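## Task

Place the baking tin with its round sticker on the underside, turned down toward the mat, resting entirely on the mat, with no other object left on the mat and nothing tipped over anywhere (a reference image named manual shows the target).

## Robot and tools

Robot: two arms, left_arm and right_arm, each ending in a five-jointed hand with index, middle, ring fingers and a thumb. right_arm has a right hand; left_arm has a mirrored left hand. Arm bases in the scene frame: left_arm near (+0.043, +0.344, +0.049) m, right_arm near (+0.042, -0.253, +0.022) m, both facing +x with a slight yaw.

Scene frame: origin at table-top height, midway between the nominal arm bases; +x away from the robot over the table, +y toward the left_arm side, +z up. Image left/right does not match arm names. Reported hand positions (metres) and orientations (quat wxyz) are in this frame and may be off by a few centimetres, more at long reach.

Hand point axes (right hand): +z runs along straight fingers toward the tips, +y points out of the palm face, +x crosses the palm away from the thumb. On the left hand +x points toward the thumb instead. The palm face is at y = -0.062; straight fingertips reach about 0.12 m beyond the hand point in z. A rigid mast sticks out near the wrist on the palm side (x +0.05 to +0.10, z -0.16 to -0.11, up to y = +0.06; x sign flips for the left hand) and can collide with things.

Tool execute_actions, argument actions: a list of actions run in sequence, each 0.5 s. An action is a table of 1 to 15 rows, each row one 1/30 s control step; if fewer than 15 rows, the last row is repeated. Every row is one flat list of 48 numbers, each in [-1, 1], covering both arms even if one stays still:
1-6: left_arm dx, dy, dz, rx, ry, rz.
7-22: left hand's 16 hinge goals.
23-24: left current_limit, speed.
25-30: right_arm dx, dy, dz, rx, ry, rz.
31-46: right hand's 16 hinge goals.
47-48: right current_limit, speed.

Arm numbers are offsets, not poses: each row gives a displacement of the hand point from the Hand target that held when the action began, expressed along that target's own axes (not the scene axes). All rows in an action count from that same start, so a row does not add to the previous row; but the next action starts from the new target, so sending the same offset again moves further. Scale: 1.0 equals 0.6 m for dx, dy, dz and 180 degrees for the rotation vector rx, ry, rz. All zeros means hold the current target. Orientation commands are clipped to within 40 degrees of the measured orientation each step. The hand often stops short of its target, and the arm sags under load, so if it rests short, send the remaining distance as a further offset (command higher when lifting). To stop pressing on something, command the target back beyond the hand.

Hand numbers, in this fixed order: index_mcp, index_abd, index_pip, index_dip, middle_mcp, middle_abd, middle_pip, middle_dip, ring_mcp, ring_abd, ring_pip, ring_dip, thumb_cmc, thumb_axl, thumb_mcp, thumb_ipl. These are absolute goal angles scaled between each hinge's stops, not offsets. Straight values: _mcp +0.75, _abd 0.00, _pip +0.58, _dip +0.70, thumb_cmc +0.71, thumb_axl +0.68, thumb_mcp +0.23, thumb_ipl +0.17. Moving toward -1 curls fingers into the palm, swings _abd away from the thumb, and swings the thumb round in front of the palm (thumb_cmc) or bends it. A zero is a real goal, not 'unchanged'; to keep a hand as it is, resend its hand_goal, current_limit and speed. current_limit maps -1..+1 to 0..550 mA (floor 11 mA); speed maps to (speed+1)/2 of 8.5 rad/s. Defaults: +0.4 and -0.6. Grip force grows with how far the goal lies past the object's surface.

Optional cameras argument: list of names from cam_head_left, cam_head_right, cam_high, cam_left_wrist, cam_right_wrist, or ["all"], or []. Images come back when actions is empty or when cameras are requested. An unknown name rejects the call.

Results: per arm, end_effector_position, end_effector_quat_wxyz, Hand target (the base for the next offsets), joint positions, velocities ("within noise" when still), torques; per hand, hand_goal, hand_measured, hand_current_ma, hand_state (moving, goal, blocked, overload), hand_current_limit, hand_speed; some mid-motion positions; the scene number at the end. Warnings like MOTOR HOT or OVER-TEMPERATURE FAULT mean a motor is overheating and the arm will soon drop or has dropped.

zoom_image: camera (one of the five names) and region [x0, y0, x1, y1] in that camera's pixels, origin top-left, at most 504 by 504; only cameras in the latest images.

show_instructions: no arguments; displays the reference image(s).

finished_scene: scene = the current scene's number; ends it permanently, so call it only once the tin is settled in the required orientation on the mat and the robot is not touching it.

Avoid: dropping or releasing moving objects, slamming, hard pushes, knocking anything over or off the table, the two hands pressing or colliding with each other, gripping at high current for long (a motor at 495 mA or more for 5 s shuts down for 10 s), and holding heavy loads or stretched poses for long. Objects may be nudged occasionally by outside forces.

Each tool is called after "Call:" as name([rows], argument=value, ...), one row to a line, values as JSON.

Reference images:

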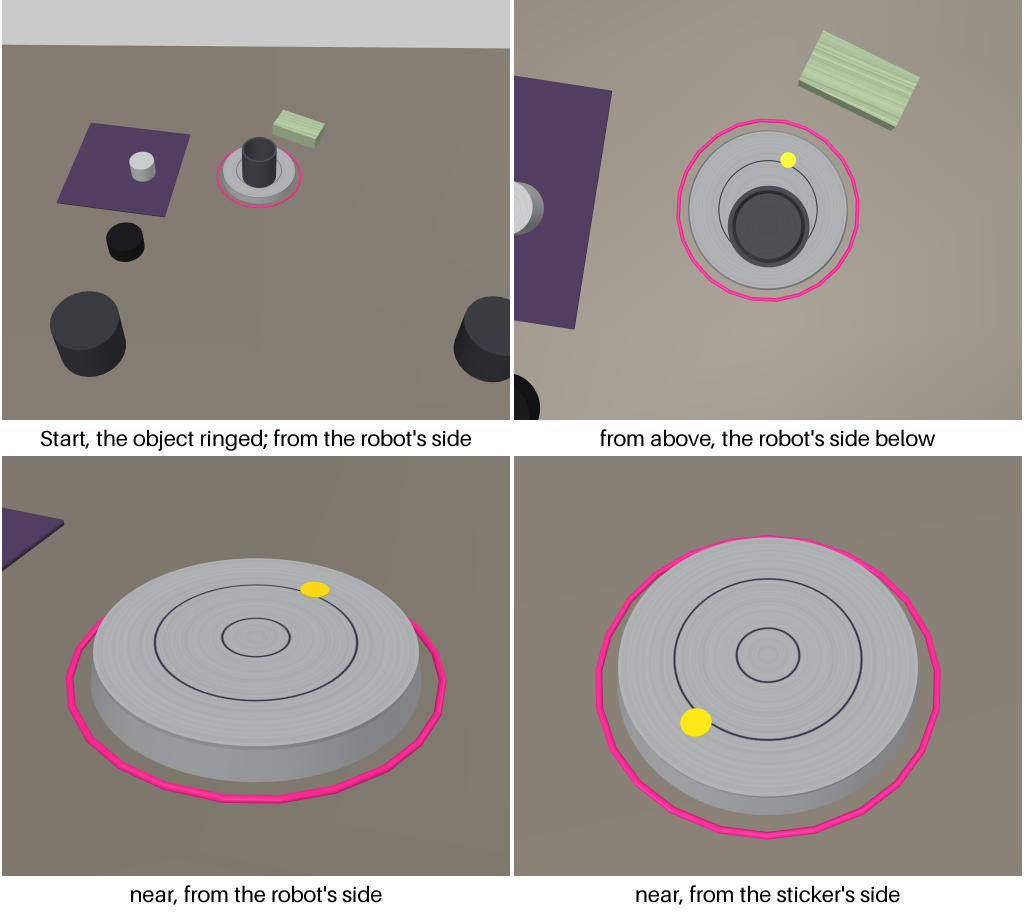

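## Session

Call:
execute_actions(actions=[])

Call:
zoom_image(camera="cam_high", region=[100, 100, 400, 400])

Call:
zoom_image(camera="cam_head_left", region=[100, 170, 400, 400])

Scene clock: 0.00 s.
left_arm: end_effector_position=(+0.5124, +0.0972, +0.3559) hand_goal=(+0.754, +0.000, +0.576, +0.696, +0.754, +0.000, +0.576, +0.696, +0.754, +0.000, +0.576, +0.696, +0.714, +0.678, +0.226, +0.168) hand_measured=(+0.754, +0.000, +0.576, +0.696, +0.754, +0.000, +0.576, +0.696, +0.754, +0.000, +0.576, +0.696, +0.714, +0.678, +0.226, +0.168) hand_current_ma=(+0, +0, +0, +0, +0, +0, +0, +0, +0, +0, +0, +0, +0, +0, +0, +0) hand_state=(goal, goal, goal, goal, goal, goal, goal, goal, goal, goal, goal, goal, goal, goal, goal, goal) hand_current_limit=0.40 hand_speed=-0.60 end_effector_quat_wxyz=(+0.288, +0.554, +0.672, -0.397) | right_arm: end_effector_position=(+0.2010, -0.0616, +0.1698) hand_goal=(+0.754, +0.000, +0.576, +0.696, +0.754, +0.000, +0.576, +0.696, +0.754, +0.000, +0.576, +0.696, +0.714, +0.678, +0.226, +0.168) hand_measured=(+0.754, +0.000, +0.576, +0.696, +0.754, +0.000, +0.576, +0.696, +0.754, +0.000, +0.576, +0.696, +0.714, +0.678, +0.226, +0.168) hand_current_ma=(+0, +0, +0, +0, +0, +0, +0, +0, +0, +0, +0, +0, +0, +0, +0, +0) hand_state=(goal, goal, goal, goal, goal, goal, goal, goal, goal, goal, goal, goal, goal, goal, goal, goal) hand_current_limit=0.40 hand_speed=-0.60 end_effector_quat_wxyz=(-0.363, +0.860, +0.274, +0.232)
Joint positions: left_arm=[-0.215 1.362 1.332 -1.195 0.987 -0.66] | right_arm=[0.99 0.442 0.461 -0.733 -0.287 2.024]
Joint velocities: within noise
Joint torques (N m): no reading
Heat: left arm: hottest waist 34 °C; right arm: hottest shoulder 33 °C.
Hand target: left_arm +0.5181, +0.0957, +0.3668; +0.297, +0.558, +0.668, -0.393 | right_arm +0.2055, -0.0554, +0.1881; -0.373, +0.851, +0.274, +0.246
camera_calibration:
cam_left_wrist: T_world_to_cam=[[-0.463879, -0.43877, 0.769609, -0.0228001], [-0.547034, 0.825195, 0.140737, 0.101826], [-0.696828, -0.355717, -0.622812, 0.739018], [0, 0, 0, 1]] pos_world=[0.560095, 0.168851, 0.463486]
cam_right_wrist: T_world_to_cam=[[-0.195841, -0.575824, -0.793772, 0.177594], [-0.815656, -0.353699, 0.457823, 0.0196304], [-0.544382, 0.737105, -0.400405, 0.346035], [0, 0, 0, 1]] pos_world=[0.239167, -0.145859, 0.270536]

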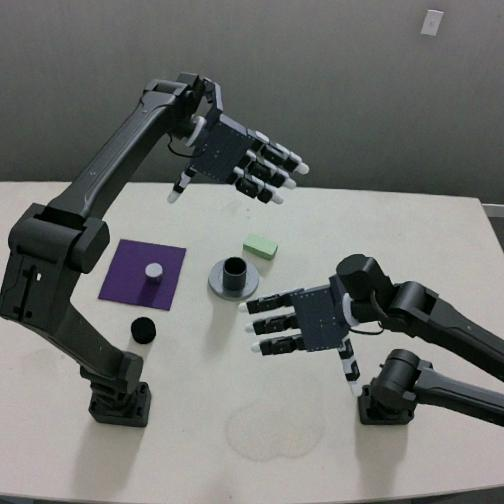

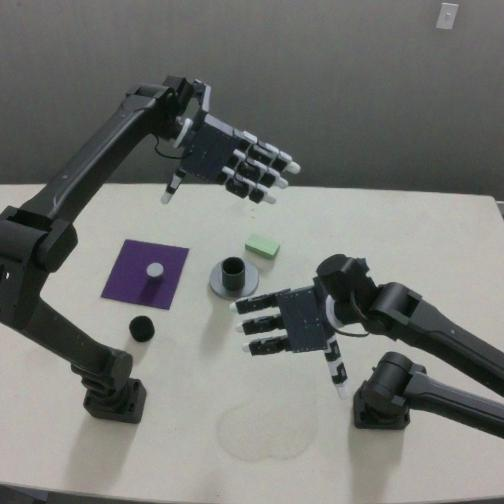

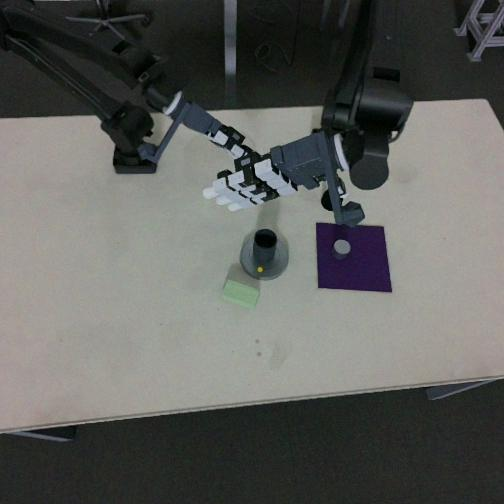

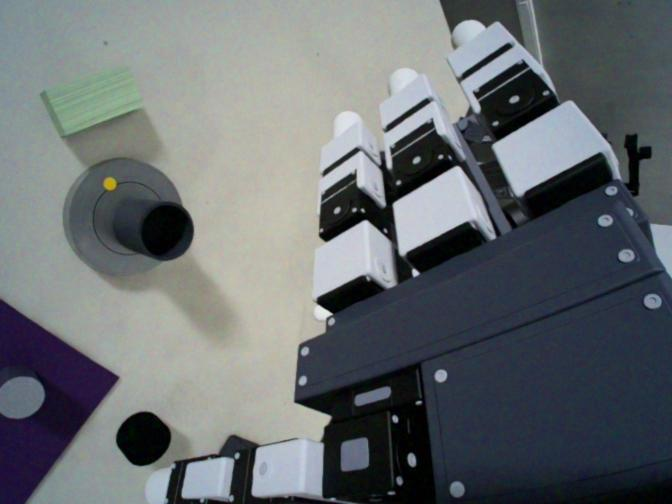

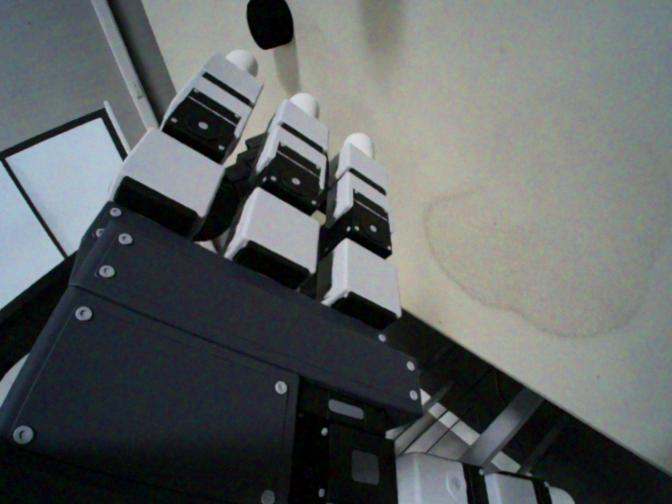

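Scaled by 1.680 from the camera's 504x504 image, which has a finer 720x720 frame.

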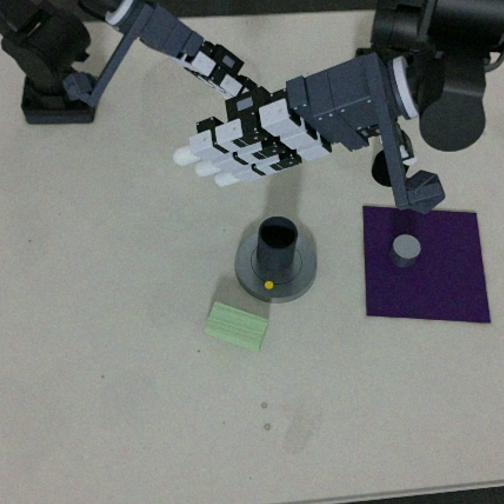

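Scaled by 1.680 from the camera's 504x504 image, which has a finer 720x720 frame.

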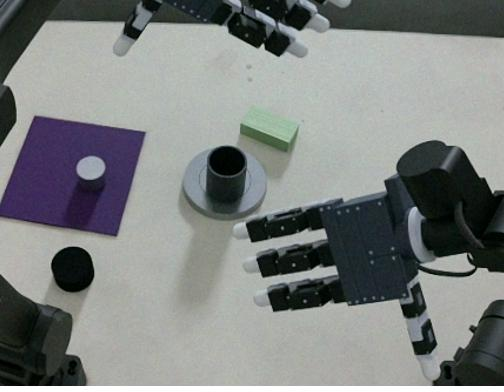

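Call:
execute_actions([
  [[0.164,-0.105,-0.118,0,0,0,0.754,0,0.576,0.696,0.754,0,0.576,0.696,0.754,0,0.576,0.696,0.714,0.678,0.226,0.168,0.4,-0.6,0,0,0,0,0,0,0.754,0,0.576,0.696,0.754,0,0.576,0.696,0.754,0,0.576,0.696,0.714,0.678,0.226,0.168,0.4,-0.6]],
  [[0.164,-0.105,-0.118,0,0,0,0.48,0,0.576,0.696,0.48,0,0.576,0.696,0.48,0,0.576,0.696,0.714,0.678,0.226,0.168,0.4,-0.6,0,0,0,0,0,0,0.754,0,0.576,0.696,0.754,0,0.576,0.696,0.754,0,0.576,0.696,0.714,0.678,0.226,0.168,0.4,-0.6]],
  [[0,0,0,-0.0225,0.1625,0.026,0.48,0,0.576,0.696,0.48,0,0.576,0.696,0.48,0,0.576,0.696,0.714,0.678,0.226,0.168,0.4,-0.6,0,0,0,0,0,0,0.754,0,0.576,0.696,0.754,0,0.576,0.696,0.754,0,0.576,0.696,0.714,0.678,0.226,0.168,0.4,-0.6]],
  [[0,0,0,-0.0225,0.1625,0.026,0.48,0,0.576,0.696,0.48,0,0.576,0.696,0.48,0,0.576,0.696,0.714,0.678,0.226,0.168,0.4,-0.6,0,0,0,0,0,0,0.754,0,0.576,0.696,0.754,0,0.576,0.696,0.754,0,0.576,0.696,0.714,0.678,0.226,0.168,0.4,-0.6]],
], cameras=["all"])

Call:
zoom_image(camera="cam_high", region=[200, 170, 400, 370])

Scene clock: 6.80 s.
left_arm: end_effector_position=(+0.3515, +0.3136, +0.2875) hand_goal=(+0.480, +0.000, +0.576, +0.696, +0.480, +0.000, +0.576, +0.696, +0.480, +0.000, +0.576, +0.696, +0.714, +0.678, +0.226, +0.168) hand_measured=(+0.482, +0.002, +0.576, +0.696, +0.482, +0.002, +0.576, +0.696, +0.480, +0.002, +0.576, +0.696, +0.712, +0.678, +0.222, +0.168) hand_current_ma=(+7, +7, +3, +0, +7, +6, +3, +0, +4, +5, +3, +0, -13, -4, -28, -2) hand_state=(goal, goal, goal, goal, goal, goal, goal, goal, goal, goal, goal, goal, goal, goal, goal, goal) hand_current_limit=0.40 hand_speed=-0.60 end_effector_quat_wxyz=(-0.009, +0.707, +0.707, -0.009) | right_arm: end_effector_position=(+0.2010, -0.0616, +0.1698) hand_goal=(+0.754, +0.000, +0.576, +0.696, +0.754, +0.000, +0.576, +0.696, +0.754, +0.000, +0.576, +0.696, +0.714, +0.678, +0.226, +0.168) hand_measured=(+0.750, +0.000, +0.576, +0.696, +0.750, +0.000, +0.576, +0.696, +0.750, +0.000, +0.576, +0.696, +0.712, +0.678, +0.226, +0.168) hand_current_ma=(-14, +0, +3, +0, -14, +0, +3, +0, -17, +0, +3, +0, -9, -4, -3, -2) hand_state=(goal, goal, goal, goal, goal, goal, goal, goal, goal, goal, goal, goal, goal, goal, goal, goal) hand_current_limit=0.40 hand_speed=-0.60 end_effector_quat_wxyz=(-0.363, +0.860, +0.274, +0.232)
Joint positions: left_arm=[-0.16 0.941 0.971 -1.625 0.006 -0.224] | right_arm=[0.99 0.442 0.461 -0.733 -0.287 2.024]
Joint torques (N m): left_arm=[-0.73 -4.48 13.04 0.65 -0.25 -0.19] | right_arm=[0.91 -0.15 13.18 1.42 -0.24 -0.08]
Heat: left arm: hottest elbow 35 °C; right arm: hottest shoulder 33 °C.
Hand target: left_arm +0.3609, +0.3088, +0.2997; +0.000, +0.707, +0.707, +0.000 | right_arm +0.2055, -0.0554, +0.1881; -0.373, +0.851, +0.274, +0.246
Off the commanded pose: left_arm 0.016 m, 1 deg | right_arm 0.020 m, 2 deg.
Step readings (end_effector_position of left_arm | right_arm):
0: (+0.5124, +0.0972, +0.3559) | (+0.2010, -0.0616, +0.1698)
1: (+0.5122, +0.0974, +0.3558) | (+0.2010, -0.0616, +0.1698)
2: (+0.5099, +0.1006, +0.3541) | (+0.2010, -0.0616, +0.1698)
4: (+0.4932, +0.1156, +0.3443) | (+0.2010, -0.0616, +0.1698)
8: (+0.4531, +0.1683, +0.3209) | (+0.2010, -0.0616, +0.1698)
15: (+0.4367, +0.1986, +0.3292) | (+0.2010, -0.0616, +0.1698)
16: (+0.4348, +0.1995, +0.3284) | (+0.2010, -0.0616, +0.1698)
17: (+0.4314, +0.2040, +0.3255) | (+0.2010, -0.0616, +0.1698)
19: (+0.4158, +0.2235, +0.3138) | (+0.2010, -0.0616, +0.1698)
23: (+0.3767, +0.2760, +0.2883) | (+0.2010, -0.0616, +0.1698)
30: (+0.3629, +0.3039, +0.2957) | (+0.2010, -0.0616, +0.1698)
31: (+0.3618, +0.3056, +0.2955) | (+0.2010, -0.0616, +0.1698)
32: (+0.3591, +0.3107, +0.2907) | (+0.2010, -0.0616, +0.1698)
34: (+0.3513, +0.3222, +0.2779) | (+0.2010, -0.0616, +0.1698)
38: (+0.3485, +0.3152, +0.2760) | (+0.2010, -0.0616, +0.1698)
45: (+0.3524, +0.3096, +0.2848) | (+0.2010, -0.0616, +0.1698)
46: (+0.3518, +0.3115, +0.2836) | (+0.2010, -0.0616, +0.1698)
47: (+0.3509, +0.3168, +0.2808) | (+0.2010, -0.0616, +0.1698)
49: (+0.3519, +0.3271, +0.2771) | (+0.2010, -0.0616, +0.1698)
53: (+0.3541, +0.3111, +0.2841) | (+0.2010, -0.0616, +0.1698)
60: (+0.3520, +0.3094, +0.2879) | (+0.2010, -0.0616, +0.1698)
camera_calibration:
cam_left_wrist: T_world_to_cam=[[-0.647892, -0.761537, 0.0172425, 0.432355], [-0.485359, 0.430163, 0.761175, -0.231301], [-0.587079, 0.48479, -0.648318, 0.366467], [0, 0, 0, 1]] pos_world=[0.383001, 0.251092, 0.406192]
cam_right_wrist: T_world_to_cam=[[-0.195841, -0.575824, -0.793772, 0.177594], [-0.815656, -0.353699, 0.457823, 0.0196304], [-0.544382, 0.737105, -0.400405, 0.346035], [0, 0, 0, 1]] pos_world=[0.239167, -0.145859, 0.270536]

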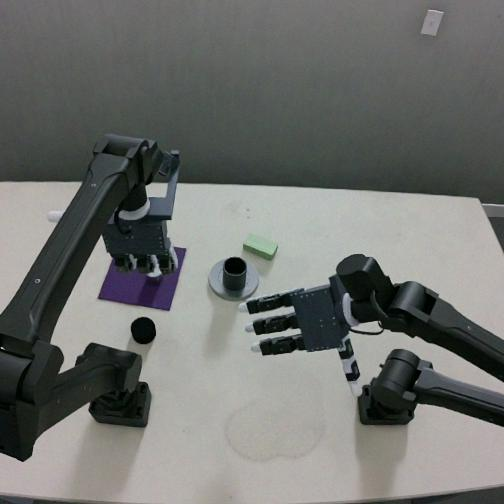

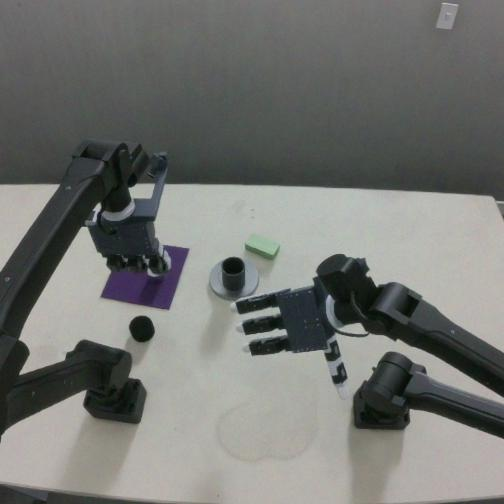

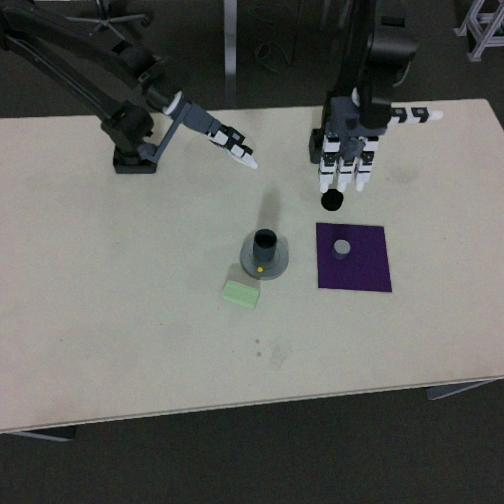

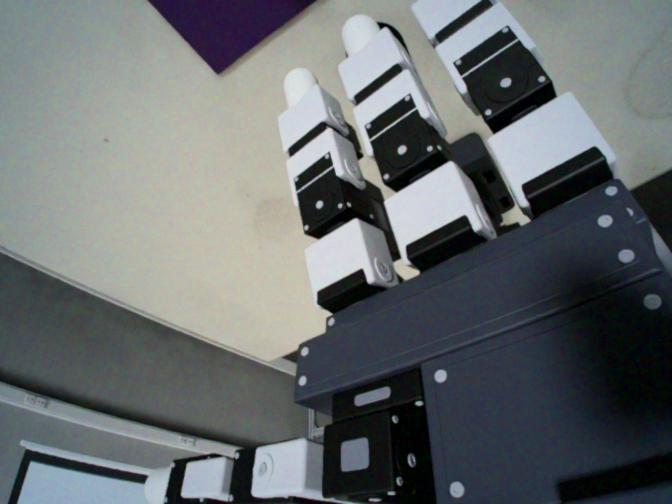

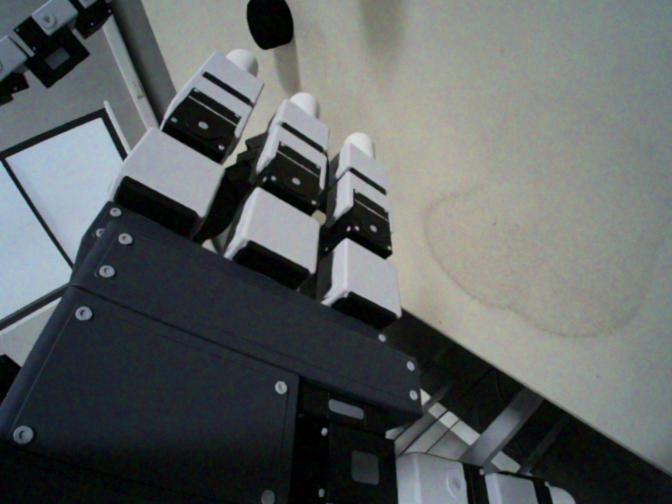

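Scaled by 2.520 from the camera's 504x504 image, which has a finer 720x720 frame.

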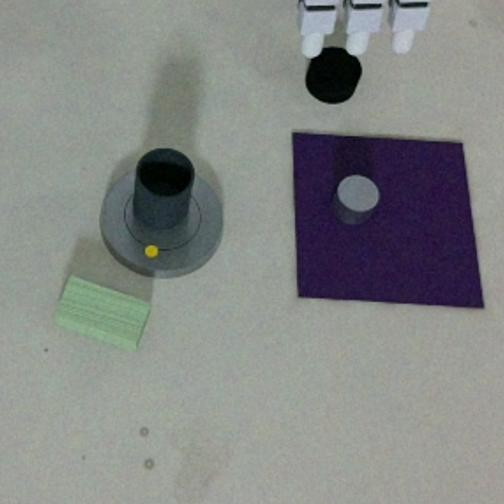

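Call:
execute_actions([
  [[0,0,0.08,0,0,0,0.48,0,0.576,0.696,0.48,0,0.576,0.696,0.48,0,0.576,0.696,0.714,0.678,0.226,0.168,0.4,-0.6,0.07,0.008,-0.09,0,0,0,0.754,0,0.576,0.696,0.754,0,0.576,0.696,0.754,0,0.576,0.696,0.714,0.678,0.226,0.168,0.4,-0.6]],
  [[0,0,0.08,0,0,0,0.48,0,0.576,0.696,0.48,0,0.576,0.696,0.48,0,0.576,0.696,0.714,0.678,0.226,0.168,0.4,-0.6,0.07,0.008,-0.09,0,0,0,0.754,0,0.576,0.696,0.754,0,0.576,0.696,0.754,0,0.576,0.696,0.714,0.678,0.226,0.168,0.4,-0.6]],
  [[0,0,0.077,0,0,0,0.48,0,0.576,0.696,0.48,0,0.576,0.696,0.48,0,0.576,0.696,0.714,0.678,0.226,0.168,0.4,-0.6,0,0,0,-0.0584,-0.002,-0.157,0.754,0,0.576,0.696,0.754,0,0.576,0.696,0.754,0,0.576,0.696,0.714,0.678,0.226,0.168,0.4,-0.6]],
  [[0,0.04,0,0,0,0,0.48,0,0.576,0.696,0.48,0,0.576,0.696,0.48,0,0.576,0.696,0.714,0.678,0.226,0.168,0.4,-0.6,0,0,0,-0.0584,-0.002,-0.157,0.754,0,0.576,0.696,0.754,0,0.576,0.696,0.754,0,0.576,0.696,0.714,0.678,0.226,0.168,0.4,-0.6]],
  [[0,0.033,0,0,0,0,0.48,0,0.576,0.696,0.48,0,0.576,0.696,0.48,0,0.576,0.696,0.714,0.678,0.226,0.168,0.4,-0.6,0,0,0,-0.0584,-0.002,-0.157,0.754,0,0.576,0.696,0.754,0,0.576,0.696,0.754,0,0.576,0.696,0.714,0.678,0.226,0.168,0.4,-0.6]],
  [[0,0.033,0,0,0,0,0.48,0,0.576,0.696,0.48,0,0.576,0.696,0.48,0,0.576,0.696,0.714,0.678,0.226,0.168,0.4,-0.6,0,0,0,-0.0584,-0.002,-0.157,0.754,0,0.576,0.696,0.754,0,0.576,0.696,0.754,0,0.576,0.696,0.714,0.678,0.226,0.168,0.4,-0.6]],
], cameras=["cam_high","cam_head_left","cam_left_wrist"])

Call:
zoom_image(camera="cam_high", region=[200, 170, 400, 370])

Scene clock: 11.93 s.
left_arm: end_effector_position=(+0.4040, +0.3088, +0.1438) hand_goal=(+0.480, +0.000, +0.576, +0.696, +0.480, +0.000, +0.576, +0.696, +0.480, +0.000, +0.576, +0.696, +0.714, +0.678, +0.226, +0.168) hand_measured=(+0.482, +0.002, +0.576, +0.696, +0.482, +0.002, +0.576, +0.696, +0.482, +0.002, +0.576, +0.696, +0.712, +0.678, +0.222, +0.168) hand_current_ma=(+8, +7, +3, +0, +8, +6, +3, +0, +6, +5, +3, +0, -12, -4, -28, -2) hand_state=(goal, goal, goal, goal, goal, goal, goal, goal, goal, goal, goal, goal, goal, goal, goal, goal) hand_current_limit=0.40 hand_speed=-0.60 end_effector_quat_wxyz=(-0.016, +0.707, +0.707, -0.011) | right_arm: end_effector_position=(+0.2499, -0.1195, +0.2926) hand_goal=(+0.754, +0.000, +0.576, +0.696, +0.754, +0.000, +0.576, +0.696, +0.754, +0.000, +0.576, +0.696, +0.714, +0.678, +0.226, +0.168) hand_measured=(+0.760, +0.002, +0.576, +0.696, +0.760, +0.000, +0.576, +0.696, +0.760, +0.000, +0.576, +0.696, +0.718, +0.678, +0.224, +0.168) hand_current_ma=(+29, +4, +1, +0, +28, +3, +1, +0, +32, +3, +0, +0, +22, -4, -9, -2) hand_state=(goal, goal, goal, goal, goal, goal, goal, goal, goal, goal, goal, goal, goal, goal, goal, goal) hand_current_limit=0.40 hand_speed=-0.60 end_effector_quat_wxyz=(+0.295, +0.416, +0.754, +0.413)
Joint positions: left_arm=[-0.137 1.193 0.754 -1.169 0.001 -0.203] | right_arm=[1.207 0.016 0.329 -0.944 0.606 0.278]
Joint torques (N m): left_arm=[1.49 -5.95 13.03 0.66 -0.15 0.15] | right_arm=[0.38 2.43 10.41 1.88 0.27 -0.28]
Heat: left arm: hottest elbow 35 °C; right arm: hottest shoulder 33 °C.
Hand target: left_arm +0.4246, +0.3088, +0.1576; +0.000, +0.707, +0.707, +0.000 | right_arm +0.2499, -0.1204, +0.3006; +0.276, +0.314, +0.758, +0.500
Off the commanded pose: left_arm 0.025 m, 2 deg | right_arm 0.008 m, 16 deg.
joint sent to its limit (right arm) — joint 2 (shoulder), lower limit. The joint targets are off in orientation, not in position.
Step readings (end_effector_position of left_arm | right_arm):
0: (+0.3515, +0.3136, +0.2875) | (+0.2010, -0.0616, +0.1698)
1: (+0.3517, +0.3135, +0.2876) | (+0.2009, -0.0615, +0.1698)
2: (+0.3528, +0.3134, +0.2870) | (+0.2000, -0.0624, +0.1699)
4: (+0.3579, +0.3123, +0.2823) | (+0.1989, -0.0693, +0.1721)
8: (+0.3568, +0.3128, +0.2612) | (+0.2112, -0.0835, +0.1931)
15: (+0.3571, +0.3128, +0.2518) | (+0.2178, -0.0886, +0.2162)
16: (+0.3574, +0.3127, +0.2515) | (+0.2177, -0.0895, +0.2162)
17: (+0.3585, +0.3125, +0.2495) | (+0.2172, -0.0918, +0.2171)
19: (+0.3610, +0.3119, +0.2401) | (+0.2176, -0.0992, +0.2243)
23: (+0.3545, +0.3134, +0.2124) | (+0.2318, -0.1126, +0.2575)
30: (+0.3564, +0.3129, +0.2027) | (+0.2388, -0.1193, +0.2783)
31: (+0.3570, +0.3127, +0.2027) | (+0.2396, -0.1206, +0.2770)
32: (+0.3578, +0.3125, +0.2009) | (+0.2436, -0.1250, +0.2770)
34: (+0.3610, +0.3118, +0.1937) | (+0.2511, -0.1329, +0.2801)
38: (+0.3554, +0.3131, +0.1686) | (+0.2448, -0.1273, +0.2911)
45: (+0.3563, +0.3129, +0.1566) | (+0.2453, -0.1261, +0.2972)
46: (+0.3568, +0.3128, +0.1568) | (+0.2464, -0.1268, +0.2960)
47: (+0.3574, +0.3126, +0.1562) | (+0.2493, -0.1289, +0.2960)
49: (+0.3592, +0.3123, +0.1524) | (+0.2541, -0.1334, +0.2948)
53: (+0.3607, +0.3120, +0.1408) | (+0.2467, -0.1302, +0.2865)
60: (+0.3626, +0.3116, +0.1393) | (+0.2481, -0.1267, +0.2927)
61: (+0.3632, +0.3114, +0.1399) | (+0.2488, -0.1267, +0.2929)
62: (+0.3644, +0.3112, +0.1406) | (+0.2512, -0.1284, +0.2945)
64: (+0.3690, +0.3106, +0.1419) | (+0.2541, -0.1329, +0.2959)
68: (+0.3808, +0.3093, +0.1437) | (+0.2489, -0.1307, +0.2855)
75: (+0.3847, +0.3090, +0.1437) | (+0.2469, -0.1234, +0.2889)
76: (+0.3848, +0.3089, +0.1437) | (+0.2469, -0.1227, +0.2900)
77: (+0.3854, +0.3090, +0.1436) | (+0.2485, -0.1251, +0.2927)
79: (+0.3890, +0.3092, +0.1432) | (+0.2524, -0.1324, +0.2961)
83: (+0.3997, +0.3094, +0.1428) | (+0.2534, -0.1328, +0.2900)
90: (+0.4039, +0.3087, +0.1438) | (+0.2514, -0.1240, +0.2908)
camera_calibration:
cam_left_wrist: T_world_to_cam=[[-0.647474, -0.761824, 0.0200541, 0.464742], [-0.476171, 0.424963, 0.769849, -0.0977347], [-0.595012, 0.488908, -0.637911, 0.306838], [0, 0, 0, 1]] pos_world=[0.436942, 0.24557, 0.261656]
Images, in order (width x height): cam_head_left 504x504, cam_high 504x504, cam_left_wrist 672x504.

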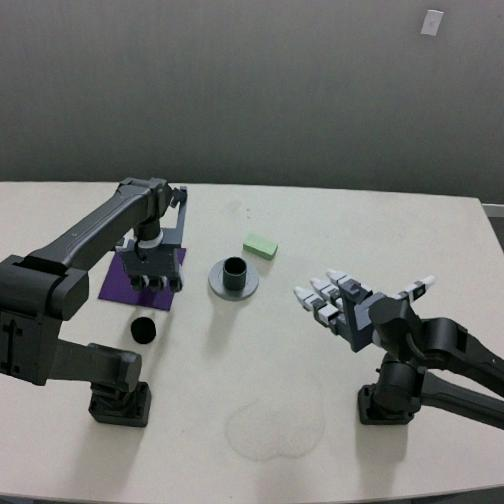

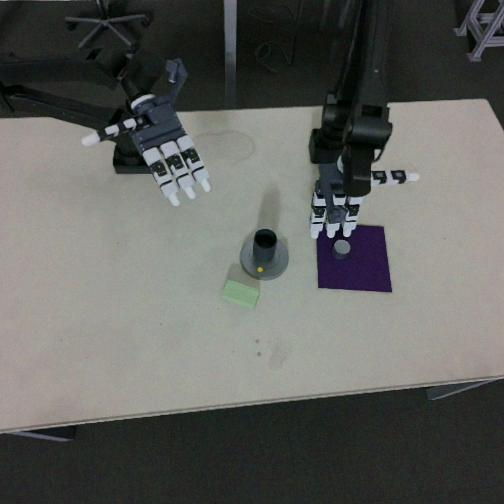

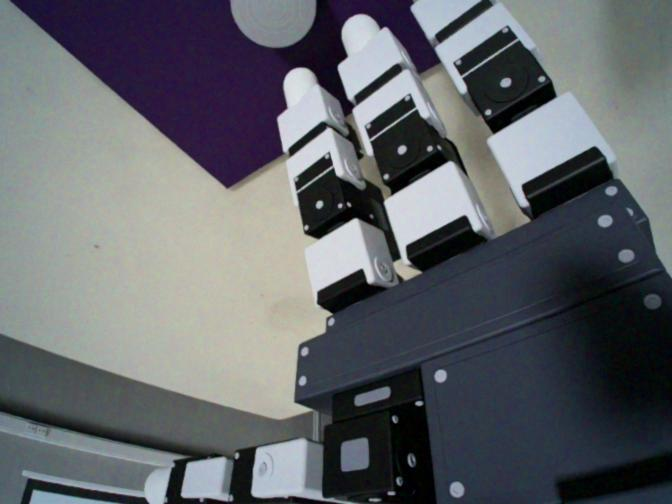

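Scaled by 2.520 from the camera's 504x504 image, which has a finer 720x720 frame.

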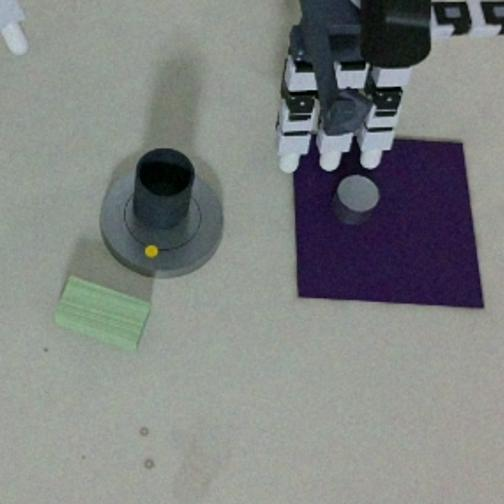

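Call:
execute_actions([
  [[0,0.033,0,0,0,0,0.48,0,0.576,0.696,0.48,0,0.576,0.696,0.48,0,0.576,0.696,0.714,0.678,0.226,0.168,0.4,-0.6,-0.112,0.017,0.078,0,0,0,0.754,0,0.576,0.696,0.754,0,0.576,0.696,0.754,0,0.576,0.696,0.714,0.678,0.226,0.168,0.4,-0.6]],
  [[0,0.033,0,0,0,0,0.48,0,0.576,0.696,0.48,0,0.576,0.696,0.48,0,0.576,0.696,0.714,0.678,0.226,0.168,0.4,-0.6,0,0,0,-0.0584,-0.002,-0.157,0.754,0,0.576,0.696,0.754,0,0.576,0.696,0.754,0,0.576,0.696,0.714,0.678,0.226,0.168,0.4,-0.6]],
  [[0,0.033,0,0,0,0,0.48,0,0.576,0.696,0.48,0,0.576,0.696,0.48,0,0.576,0.696,0.714,0.678,0.226,0.168,0.4,-0.6,0,0,0,-0.0584,-0.002,-0.157,0.754,0,0.576,0.696,0.754,0,0.576,0.696,0.754,0,0.576,0.696,0.714,0.678,0.226,0.168,0.4,-0.6]],
  [[0,0.033,0,0,0,0,0.48,0,0.576,0.696,0.48,0,0.576,0.696,0.48,0,0.576,0.696,0.714,0.678,0.226,0.168,0.4,-0.6,0,0,0,-0.0584,-0.002,-0.157,0.754,0,0.576,0.696,0.754,0,0.576,0.696,0.754,0,0.576,0.696,-0.9,0.678,0.226,0.168,0.4,-0.6]],
  [[0,0.033,0,0,0,0,0.48,0,0.576,0.696,0.48,0,0.576,0.696,0.48,0,0.576,0.696,0.714,0.678,0.226,0.168,0.4,-0.6,0,0,0,0,0,0,0.754,0,0.576,0.696,0.754,0,0.576,0.696,0.754,0,0.576,0.696,-0.9,0.678,0.226,0.168,0.4,-0.6]],
  [[0,0.033,0,0,0,0,0.48,0,0.576,0.696,0.48,0,0.576,0.696,0.48,0,0.576,0.696,0.714,0.678,0.226,0.168,0.4,-0.6,0,0,0,0,0,0,0.754,0,0.576,0.696,0.754,0,0.576,0.696,0.754,0,0.576,0.696,-0.9,0.678,0.226,0.168,0.4,-0.6]],
  [[0,0.033,0,0,0,0,0.48,0,0.576,0.696,0.48,0,0.576,0.696,0.48,0,0.576,0.696,0.714,0.678,0.226,0.168,0.4,-0.6,0,0,0,0,0,0,0.754,0,0.576,0.696,0.754,0,0.576,0.696,0.754,0,0.576,0.696,-0.9,0.678,0.226,0.168,0.4,-0.6]],
  [[0,0.033,0,0,0,0,0.48,0,0.576,0.696,0.48,0,0.576,0.696,0.48,0,0.576,0.696,0.714,0.678,0.226,0.168,0.4,-0.6,0,0,0,0,0,0,0.754,0,0.576,0.696,0.754,0,0.576,0.696,0.754,0,0.576,0.696,-0.9,0.678,0.226,0.168,0.4,-0.6]],
], cameras=["cam_high","cam_head_left","cam_right_wrist"])

Call:
zoom_image(camera="cam_high", region=[200, 170, 400, 370])

Scene clock: 17.43 s.
left_arm: end_effector_position=(+0.5658, +0.3050, +0.1480) hand_goal=(+0.480, +0.000, +0.576, +0.696, +0.480, +0.000, +0.576, +0.696, +0.480, +0.000, +0.576, +0.696, +0.714, +0.678, +0.226, +0.168) hand_measured=(+0.484, +0.002, +0.576, +0.696, +0.484, +0.002, +0.576, +0.696, +0.482, +0.002, +0.576, +0.696, +0.712, +0.678, +0.222, +0.168) hand_current_ma=(+21, +7, +4, +0, +19, +4, +4, +0, +6, +5, +3, +0, -11, -4, -28, -2) hand_state=(goal, goal, goal, goal, goal, goal, goal, goal, goal, goal, goal, goal, goal, goal, goal, goal) hand_current_limit=0.40 hand_speed=-0.60 end_effector_quat_wxyz=(-0.007, +0.707, +0.707, -0.006) | right_arm: end_effector_position=(+0.3208, -0.1408, +0.2871) hand_goal=(+0.754, +0.000, +0.576, +0.696, +0.754, +0.000, +0.576, +0.696, +0.754, +0.000, +0.576, +0.696, -0.900, +0.678, +0.226, +0.168) hand_measured=(+0.758, -0.002, +0.576, +0.696, +0.758, -0.002, +0.576, +0.696, +0.760, -0.002, +0.576, +0.696, -0.906, +0.678, +0.224, +0.168) hand_current_ma=(+21, -6, +1, +0, +21, -6, +1, +0, +25, -6, +0, +0, -26, -4, -9, -2) hand_state=(goal, goal, goal, goal, goal, goal, goal, goal, goal, goal, goal, goal, goal, goal, goal, goal) hand_current_limit=0.40 hand_speed=-0.60 end_effector_quat_wxyz=(+0.602, -0.328, +0.631, +0.364)
Joint positions: left_arm=[-0.072 1.596 1.165 -1.158 0.001 -0.137] | right_arm=[-0.243 1.114 0.373 0.696 -1.318 -1.55]
Joint torques (N m): left_arm=[1.61 -12.69 13.33 0.25 -0.15 0.09] | right_arm=[2.08 -5.89 11.84 0.66 -0.23 -0.09]
Heat: left arm: hottest elbow 36 °C; right arm: hottest elbow 34 °C.
Hand target: left_arm +0.5830, +0.3089, +0.1576; +0.000, +0.707, +0.707, +0.000 | right_arm +0.3299, -0.1404, +0.3008; +0.611, -0.347, +0.617, +0.353
Off the commanded pose: left_arm 0.020 m, 1 deg | right_arm 0.016 m, 3 deg.
Step readings (end_effector_position of left_arm | right_arm):
0: (+0.4040, +0.3088, +0.1438) | (+0.2498, -0.1194, +0.2926)
1: (+0.4041, +0.3087, +0.1438) | (+0.2499, -0.1192, +0.2925)
2: (+0.4047, +0.3088, +0.1436) | (+0.2508, -0.1182, +0.2927)
4: (+0.4085, +0.3089, +0.1435) | (+0.2599, -0.1242, +0.2939)
8: (+0.4198, +0.3086, +0.1436) | (+0.2841, -0.1503, +0.2935)
15: (+0.4233, +0.3084, +0.1441) | (+0.3083, -0.1454, +0.2930)
16: (+0.4235, +0.3085, +0.1441) | (+0.3106, -0.1444, +0.2931)
17: (+0.4242, +0.3085, +0.1442) | (+0.3134, -0.1454, +0.2939)
19: (+0.4280, +0.3085, +0.1439) | (+0.3184, -0.1491, +0.2954)
23: (+0.4388, +0.3084, +0.1440) | (+0.3213, -0.1481, +0.2918)
30: (+0.4424, +0.3080, +0.1440) | (+0.3217, -0.1425, +0.2948)
31: (+0.4426, +0.3080, +0.1440) | (+0.3222, -0.1427, +0.2948)
32: (+0.4433, +0.3080, +0.1441) | (+0.3233, -0.1437, +0.2949)
34: (+0.4476, +0.3080, +0.1443) | (+0.3262, -0.1462, +0.2948)
38: (+0.4587, +0.3079, +0.1442) | (+0.3259, -0.1465, +0.2887)
45: (+0.4623, +0.3077, +0.1443) | (+0.3196, -0.1431, +0.2681)
46: (+0.4624, +0.3077, +0.1445) | (+0.3197, -0.1424, +0.2685)
47: (+0.4633, +0.3076, +0.1445) | (+0.3192, -0.1416, +0.2697)
49: (+0.4676, +0.3074, +0.1447) | (+0.3182, -0.1406, +0.2732)
53: (+0.4789, +0.3072, +0.1448) | (+0.3233, -0.1423, +0.2813)
60: (+0.4822, +0.3071, +0.1448) | (+0.3241, -0.1432, +0.2892)
61: (+0.4824, +0.3072, +0.1450) | (+0.3235, -0.1429, +0.2894)
62: (+0.4831, +0.3071, +0.1450) | (+0.3229, -0.1425, +0.2893)
64: (+0.4877, +0.3069, +0.1452) | (+0.3219, -0.1417, +0.2888)
68: (+0.4993, +0.3067, +0.1453) | (+0.3209, -0.1409, +0.2880)
75: (+0.5026, +0.3067, +0.1454) | (+0.3209, -0.1409, +0.2877)
76: (+0.5027, +0.3066, +0.1454) | (+0.3208, -0.1409, +0.2876)
77: (+0.5037, +0.3067, +0.1457) | (+0.3209, -0.1409, +0.2877)
79: (+0.5082, +0.3064, +0.1457) | (+0.3209, -0.1409, +0.2876)
83: (+0.5204, +0.3061, +0.1462) | (+0.3208, -0.1408, +0.2874)
90: (+0.5237, +0.3061, +0.1462) | (+0.3208, -0.1408, +0.2872)
91: (+0.5240, +0.3061, +0.1466) | (+0.3208, -0.1408, +0.2872)
92: (+0.5248, +0.3061, +0.1466) | (+0.3208, -0.1408, +0.2872)
94: (+0.5296, +0.3057, +0.1470) | (+0.3208, -0.1408, +0.2872)
98: (+0.5422, +0.3053, +0.1481) | (+0.3208, -0.1408, +0.2871)
105: (+0.5456, +0.3054, +0.1479) | (+0.3208, -0.1408, +0.2871)
106: (+0.5458, +0.3054, +0.1479) | (+0.3208, -0.1408, +0.2871)
107: (+0.5466, +0.3054, +0.1480) | (+0.3208, -0.1408, +0.2871)
109: (+0.5506, +0.3052, +0.1481) | (+0.3208, -0.1408, +0.2871)
113: (+0.5625, +0.3049, +0.1478) | (+0.3208, -0.1408, +0.2871)
120: (+0.5660, +0.3051, +0.1480) | (+0.3208, -0.1408, +0.2871)
camera_calibration:
cam_right_wrist: T_world_to_cam=[[-0.454563, 0.319588, 0.831406, -0.00897299], [0.114658, -0.904654, 0.410432, -0.326819], [0.883304, 0.281894, 0.374579, -0.227921], [0, 0, 0, 1]] pos_world=[0.234717, -0.228541, 0.226972]
Images, in order (width x height): cam_head_left 504x504, cam_high 504x504, cam_right_wrist 672x504.

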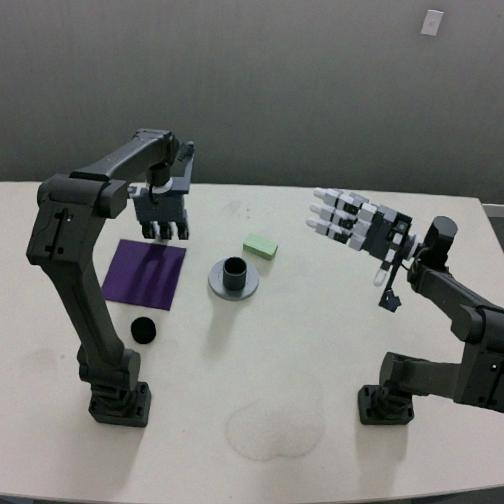

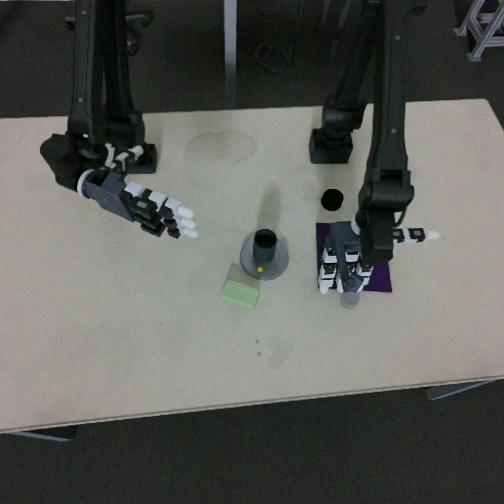

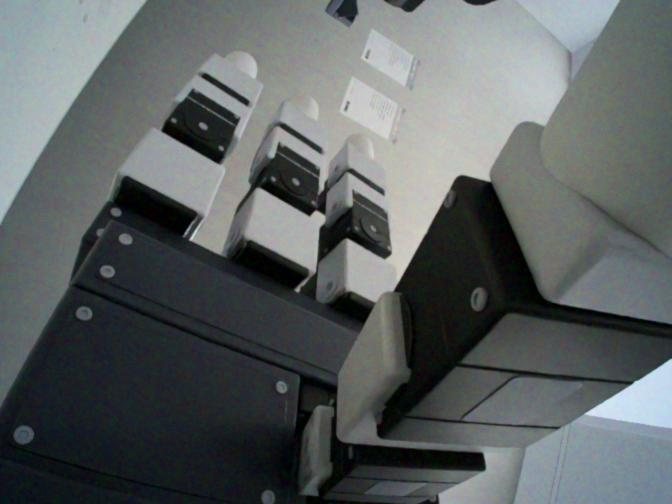

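Scaled by 2.520 from the camera's 504x504 image, which has a finer 720x720 frame.

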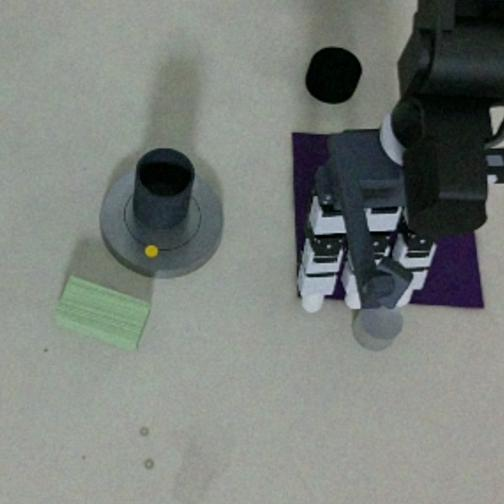

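Call:
execute_actions([
  [[0,0.033,0,0,0,0,0.48,0,0.576,0.696,0.48,0,0.576,0.696,0.48,0,0.576,0.696,0.714,0.678,0.226,0.168,0.4,-0.6,0.13,0.049,0.04,0,0,0,0.754,0,0.576,0.696,0.754,0,0.576,0.696,0.754,0,0.576,0.696,-0.9,0.678,0.226,0.168,0.4,-0.6]],
  [[0,-0.067,0,0,0,0,0.48,0,0.576,0.696,0.48,0,0.576,0.696,0.48,0,0.576,0.696,0.714,0.678,0.226,0.168,0.4,-0.6,0.128,0.049,0.04,0,0,0,0.754,0,0.576,0.696,0.754,0,0.576,0.696,0.754,0,0.576,0.696,-0.9,0.678,0.226,0.168,0.4,-0.6]],
  [[0,0,-0.18,0,0,0,0.48,0,0.576,0.696,0.48,0,0.576,0.696,0.48,0,0.576,0.696,0.714,0.678,0.226,0.168,0.4,-0.6,0,0,0.045,0,0,0,0.754,0,0.576,0.696,0.754,0,0.576,0.696,0.754,0,0.576,0.696,-0.9,0.678,0.226,0.168,0.4,-0.6]],
  [[0,0,-0.18,0,0,0,0.48,0,0.576,0.696,0.48,0,0.576,0.696,0.48,0,0.576,0.696,0.714,0.678,0.226,0.168,0.4,-0.6,0,0,0.045,0,0,0,0.754,0,0.576,0.696,0.754,0,0.576,0.696,0.754,0,0.576,0.696,-0.9,0.678,0.226,0.168,0.4,-0.6]],
  [[0,-0.25,0,0,0,0,0.48,0,0.576,0.696,0.48,0,0.576,0.696,0.48,0,0.576,0.696,0.714,0.678,0.226,0.168,0.4,-0.6,0,0,0,0,0,0,0.754,0,0.576,0.696,0.754,0,0.576,0.696,0.754,0,0.576,0.696,-0.9,0.678,0.226,0.168,0.4,-0.6]],
], cameras=["cam_high","cam_head_left","cam_left_wrist"])

Call:
zoom_image(camera="cam_high", region=[170, 170, 370, 370])

Call:
zoom_image(camera="cam_head_left", region=[180, 200, 330, 350])

Scene clock: 22.10 s.
left_arm: end_effector_position=(+0.4125, +0.3126, +0.3757) hand_goal=(+0.480, +0.000, +0.576, +0.696, +0.480, +0.000, +0.576, +0.696, +0.480, +0.000, +0.576, +0.696, +0.714, +0.678, +0.226, +0.168) hand_measured=(+0.482, +0.002, +0.576, +0.696, +0.482, +0.000, +0.576, +0.696, +0.482, +0.002, +0.576, +0.696, +0.712, +0.678, +0.222, +0.168) hand_current_ma=(+12, +7, +4, +0, +13, +4, +3, +0, +12, +5, +3, +0, -7, -4, -28, -2) hand_state=(goal, goal, goal, goal, goal, goal, goal, goal, goal, goal, goal, goal, goal, goal, goal, goal) hand_current_limit=0.40 hand_speed=-0.60 end_effector_quat_wxyz=(+0.024, +0.706, +0.707, +0.018) | right_arm: end_effector_position=(+0.3249, -0.0253, +0.1461) hand_goal=(+0.754, +0.000, +0.576, +0.696, +0.754, +0.000, +0.576, +0.696, +0.754, +0.000, +0.576, +0.696, -0.900, +0.678, +0.226, +0.168) hand_measured=(+0.756, -0.002, +0.576, +0.696, +0.756, -0.002, +0.576, +0.696, +0.756, -0.002, +0.576, +0.696, -0.906, +0.678, +0.224, +0.168) hand_current_ma=(+5, -10, +1, +0, +5, -9, +1, +0, +6, -9, +0, +0, -29, -4, -6, -2) hand_state=(goal, goal, goal, goal, goal, goal, goal, goal, goal, goal, goal, goal, goal, goal, goal, goal) hand_current_limit=0.40 hand_speed=-0.60 end_effector_quat_wxyz=(+0.613, -0.350, +0.617, +0.348)
Joint positions: left_arm=[-0.121 1.071 1.264 -1.705 -0.003 -0.187] | right_arm=[0.185 1.795 0.284 1.501 -0.899 -1.578]
Joint torques (N m): left_arm=[-0.85 -6.42 10.28 0.65 -0.24 -0.15] | right_arm=[1.79 -9.82 3.49 1.22 0.03 0.24]
Heat: left arm: hottest elbow 37 °C; right arm: hottest elbow 34 °C.
Hand target: left_arm +0.4125, +0.3088, +0.3736; +0.000, +0.707, +0.707, +0.000 | right_arm +0.3294, -0.0221, +0.1464; +0.611, -0.348, +0.617, +0.354
Off the commanded pose: left_arm 0.004 m, 3 deg | right_arm 0.006 m, 1 deg.
joint sent to its limit (left arm) — joint 4 (wrist pitch), lower limit. The joint targets are off in orientation, not in position.
Step readings (end_effector_position of left_arm | right_arm):
0: (+0.5658, +0.3050, +0.1480) | (+0.3208, -0.1408, +0.2871)
1: (+0.5661, +0.3050, +0.1481) | (+0.3209, -0.1407, +0.2870)
2: (+0.5668, +0.3051, +0.1482) | (+0.3220, -0.1394, +0.2854)
4: (+0.5706, +0.3047, +0.1486) | (+0.3239, -0.1339, +0.2769)
8: (+0.5830, +0.3045, +0.1489) | (+0.3137, -0.1176, +0.2437)
15: (+0.5860, +0.3048, +0.1491) | (+0.3134, -0.1081, +0.2225)
16: (+0.5860, +0.3048, +0.1491) | (+0.3139, -0.1078, +0.2218)
17: (+0.5860, +0.3048, +0.1493) | (+0.3145, -0.1059, +0.2189)
19: (+0.5826, +0.3052, +0.1491) | (+0.3142, -0.1005, +0.2068)
23: (+0.5663, +0.3074, +0.1503) | (+0.2983, -0.0843, +0.1700)
30: (+0.5618, +0.3080, +0.1552) | (+0.2949, -0.0728, +0.1446)
31: (+0.5615, +0.3080, +0.1553) | (+0.2954, -0.0722, +0.1437)
32: (+0.5587, +0.3084, +0.1565) | (+0.2971, -0.0704, +0.1425)
34: (+0.5489, +0.3097, +0.1639) | (+0.3022, -0.0652, +0.1413)
38: (+0.5424, +0.3106, +0.2075) | (+0.3089, -0.0525, +0.1423)
45: (+0.5559, +0.3088, +0.2655) | (+0.3109, -0.0485, +0.1429)
46: (+0.5556, +0.3088, +0.2665) | (+0.3115, -0.0484, +0.1430)
47: (+0.5527, +0.3092, +0.2685) | (+0.3131, -0.0471, +0.1430)
49: (+0.5455, +0.3102, +0.2777) | (+0.3185, -0.0424, +0.1435)
53: (+0.5495, +0.3098, +0.3260) | (+0.3244, -0.0296, +0.1465)
60: (+0.5550, +0.3090, +0.3689) | (+0.3248, -0.0253, +0.1462)
61: (+0.5542, +0.3091, +0.3685) | (+0.3248, -0.0253, +0.1461)
62: (+0.5499, +0.3095, +0.3656) | (+0.3249, -0.0253, +0.1460)
64: (+0.5293, +0.3108, +0.3556) | (+0.3249, -0.0253, +0.1460)
68: (+0.4635, +0.3156, +0.3465) | (+0.3249, -0.0253, +0.1460)
75: (+0.4188, +0.3131, +0.3838) | (+0.3249, -0.0253, +0.1461)
camera_calibration:
cam_left_wrist: T_world_to_cam=[[-0.646045, -0.762675, -0.0308472, 0.487329], [-0.548131, 0.435427, 0.714112, -0.22653], [-0.531204, 0.478257, -0.699352, 0.458095], [0, 0, 0, 1]] pos_world=[0.434011, 0.251224, 0.49717]
Images, in order (width x height): cam_head_left 504x504, cam_high 504x504, cam_left_wrist 672x504.

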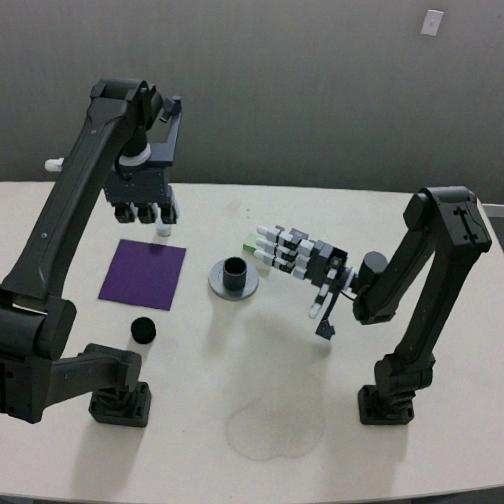

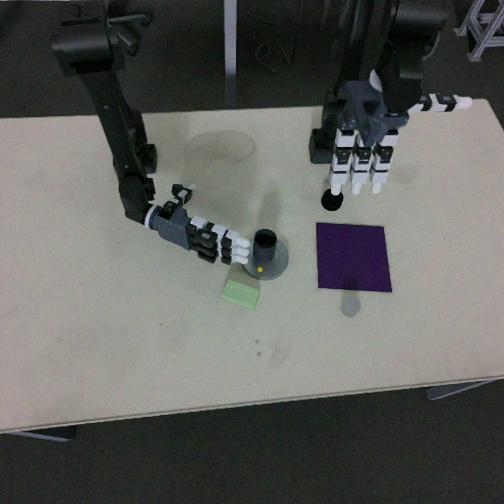

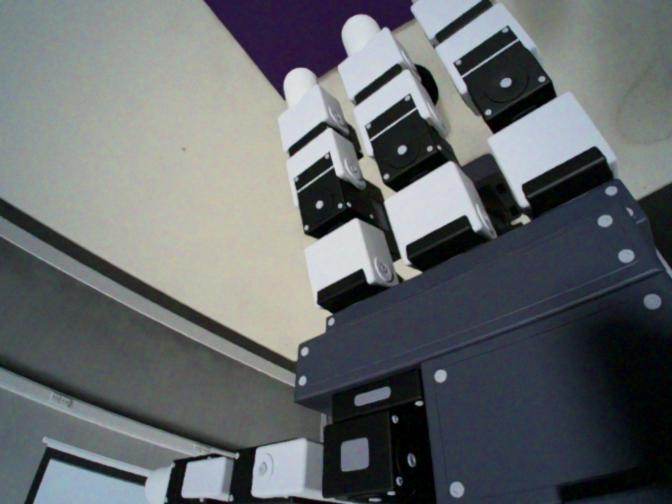

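Scaled by 2.520 from the camera's 504x504 image, which has a finer 720x720 frame.

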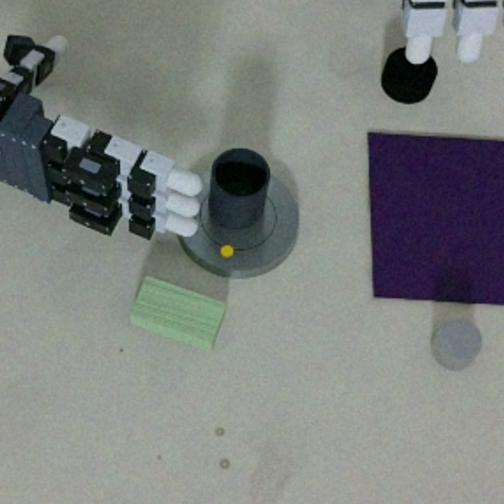

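Scaled by 3.360 from the camera's 504x504 image, which has a finer 720x720 frame.

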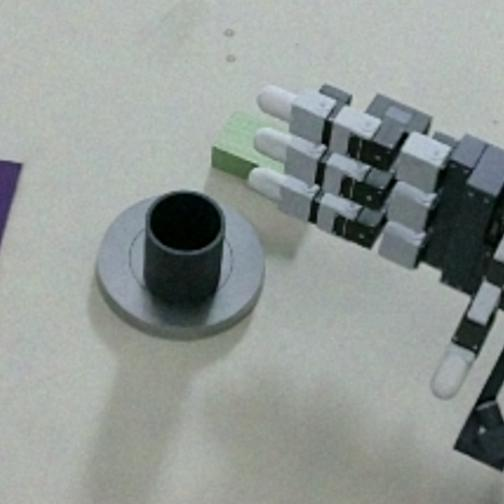

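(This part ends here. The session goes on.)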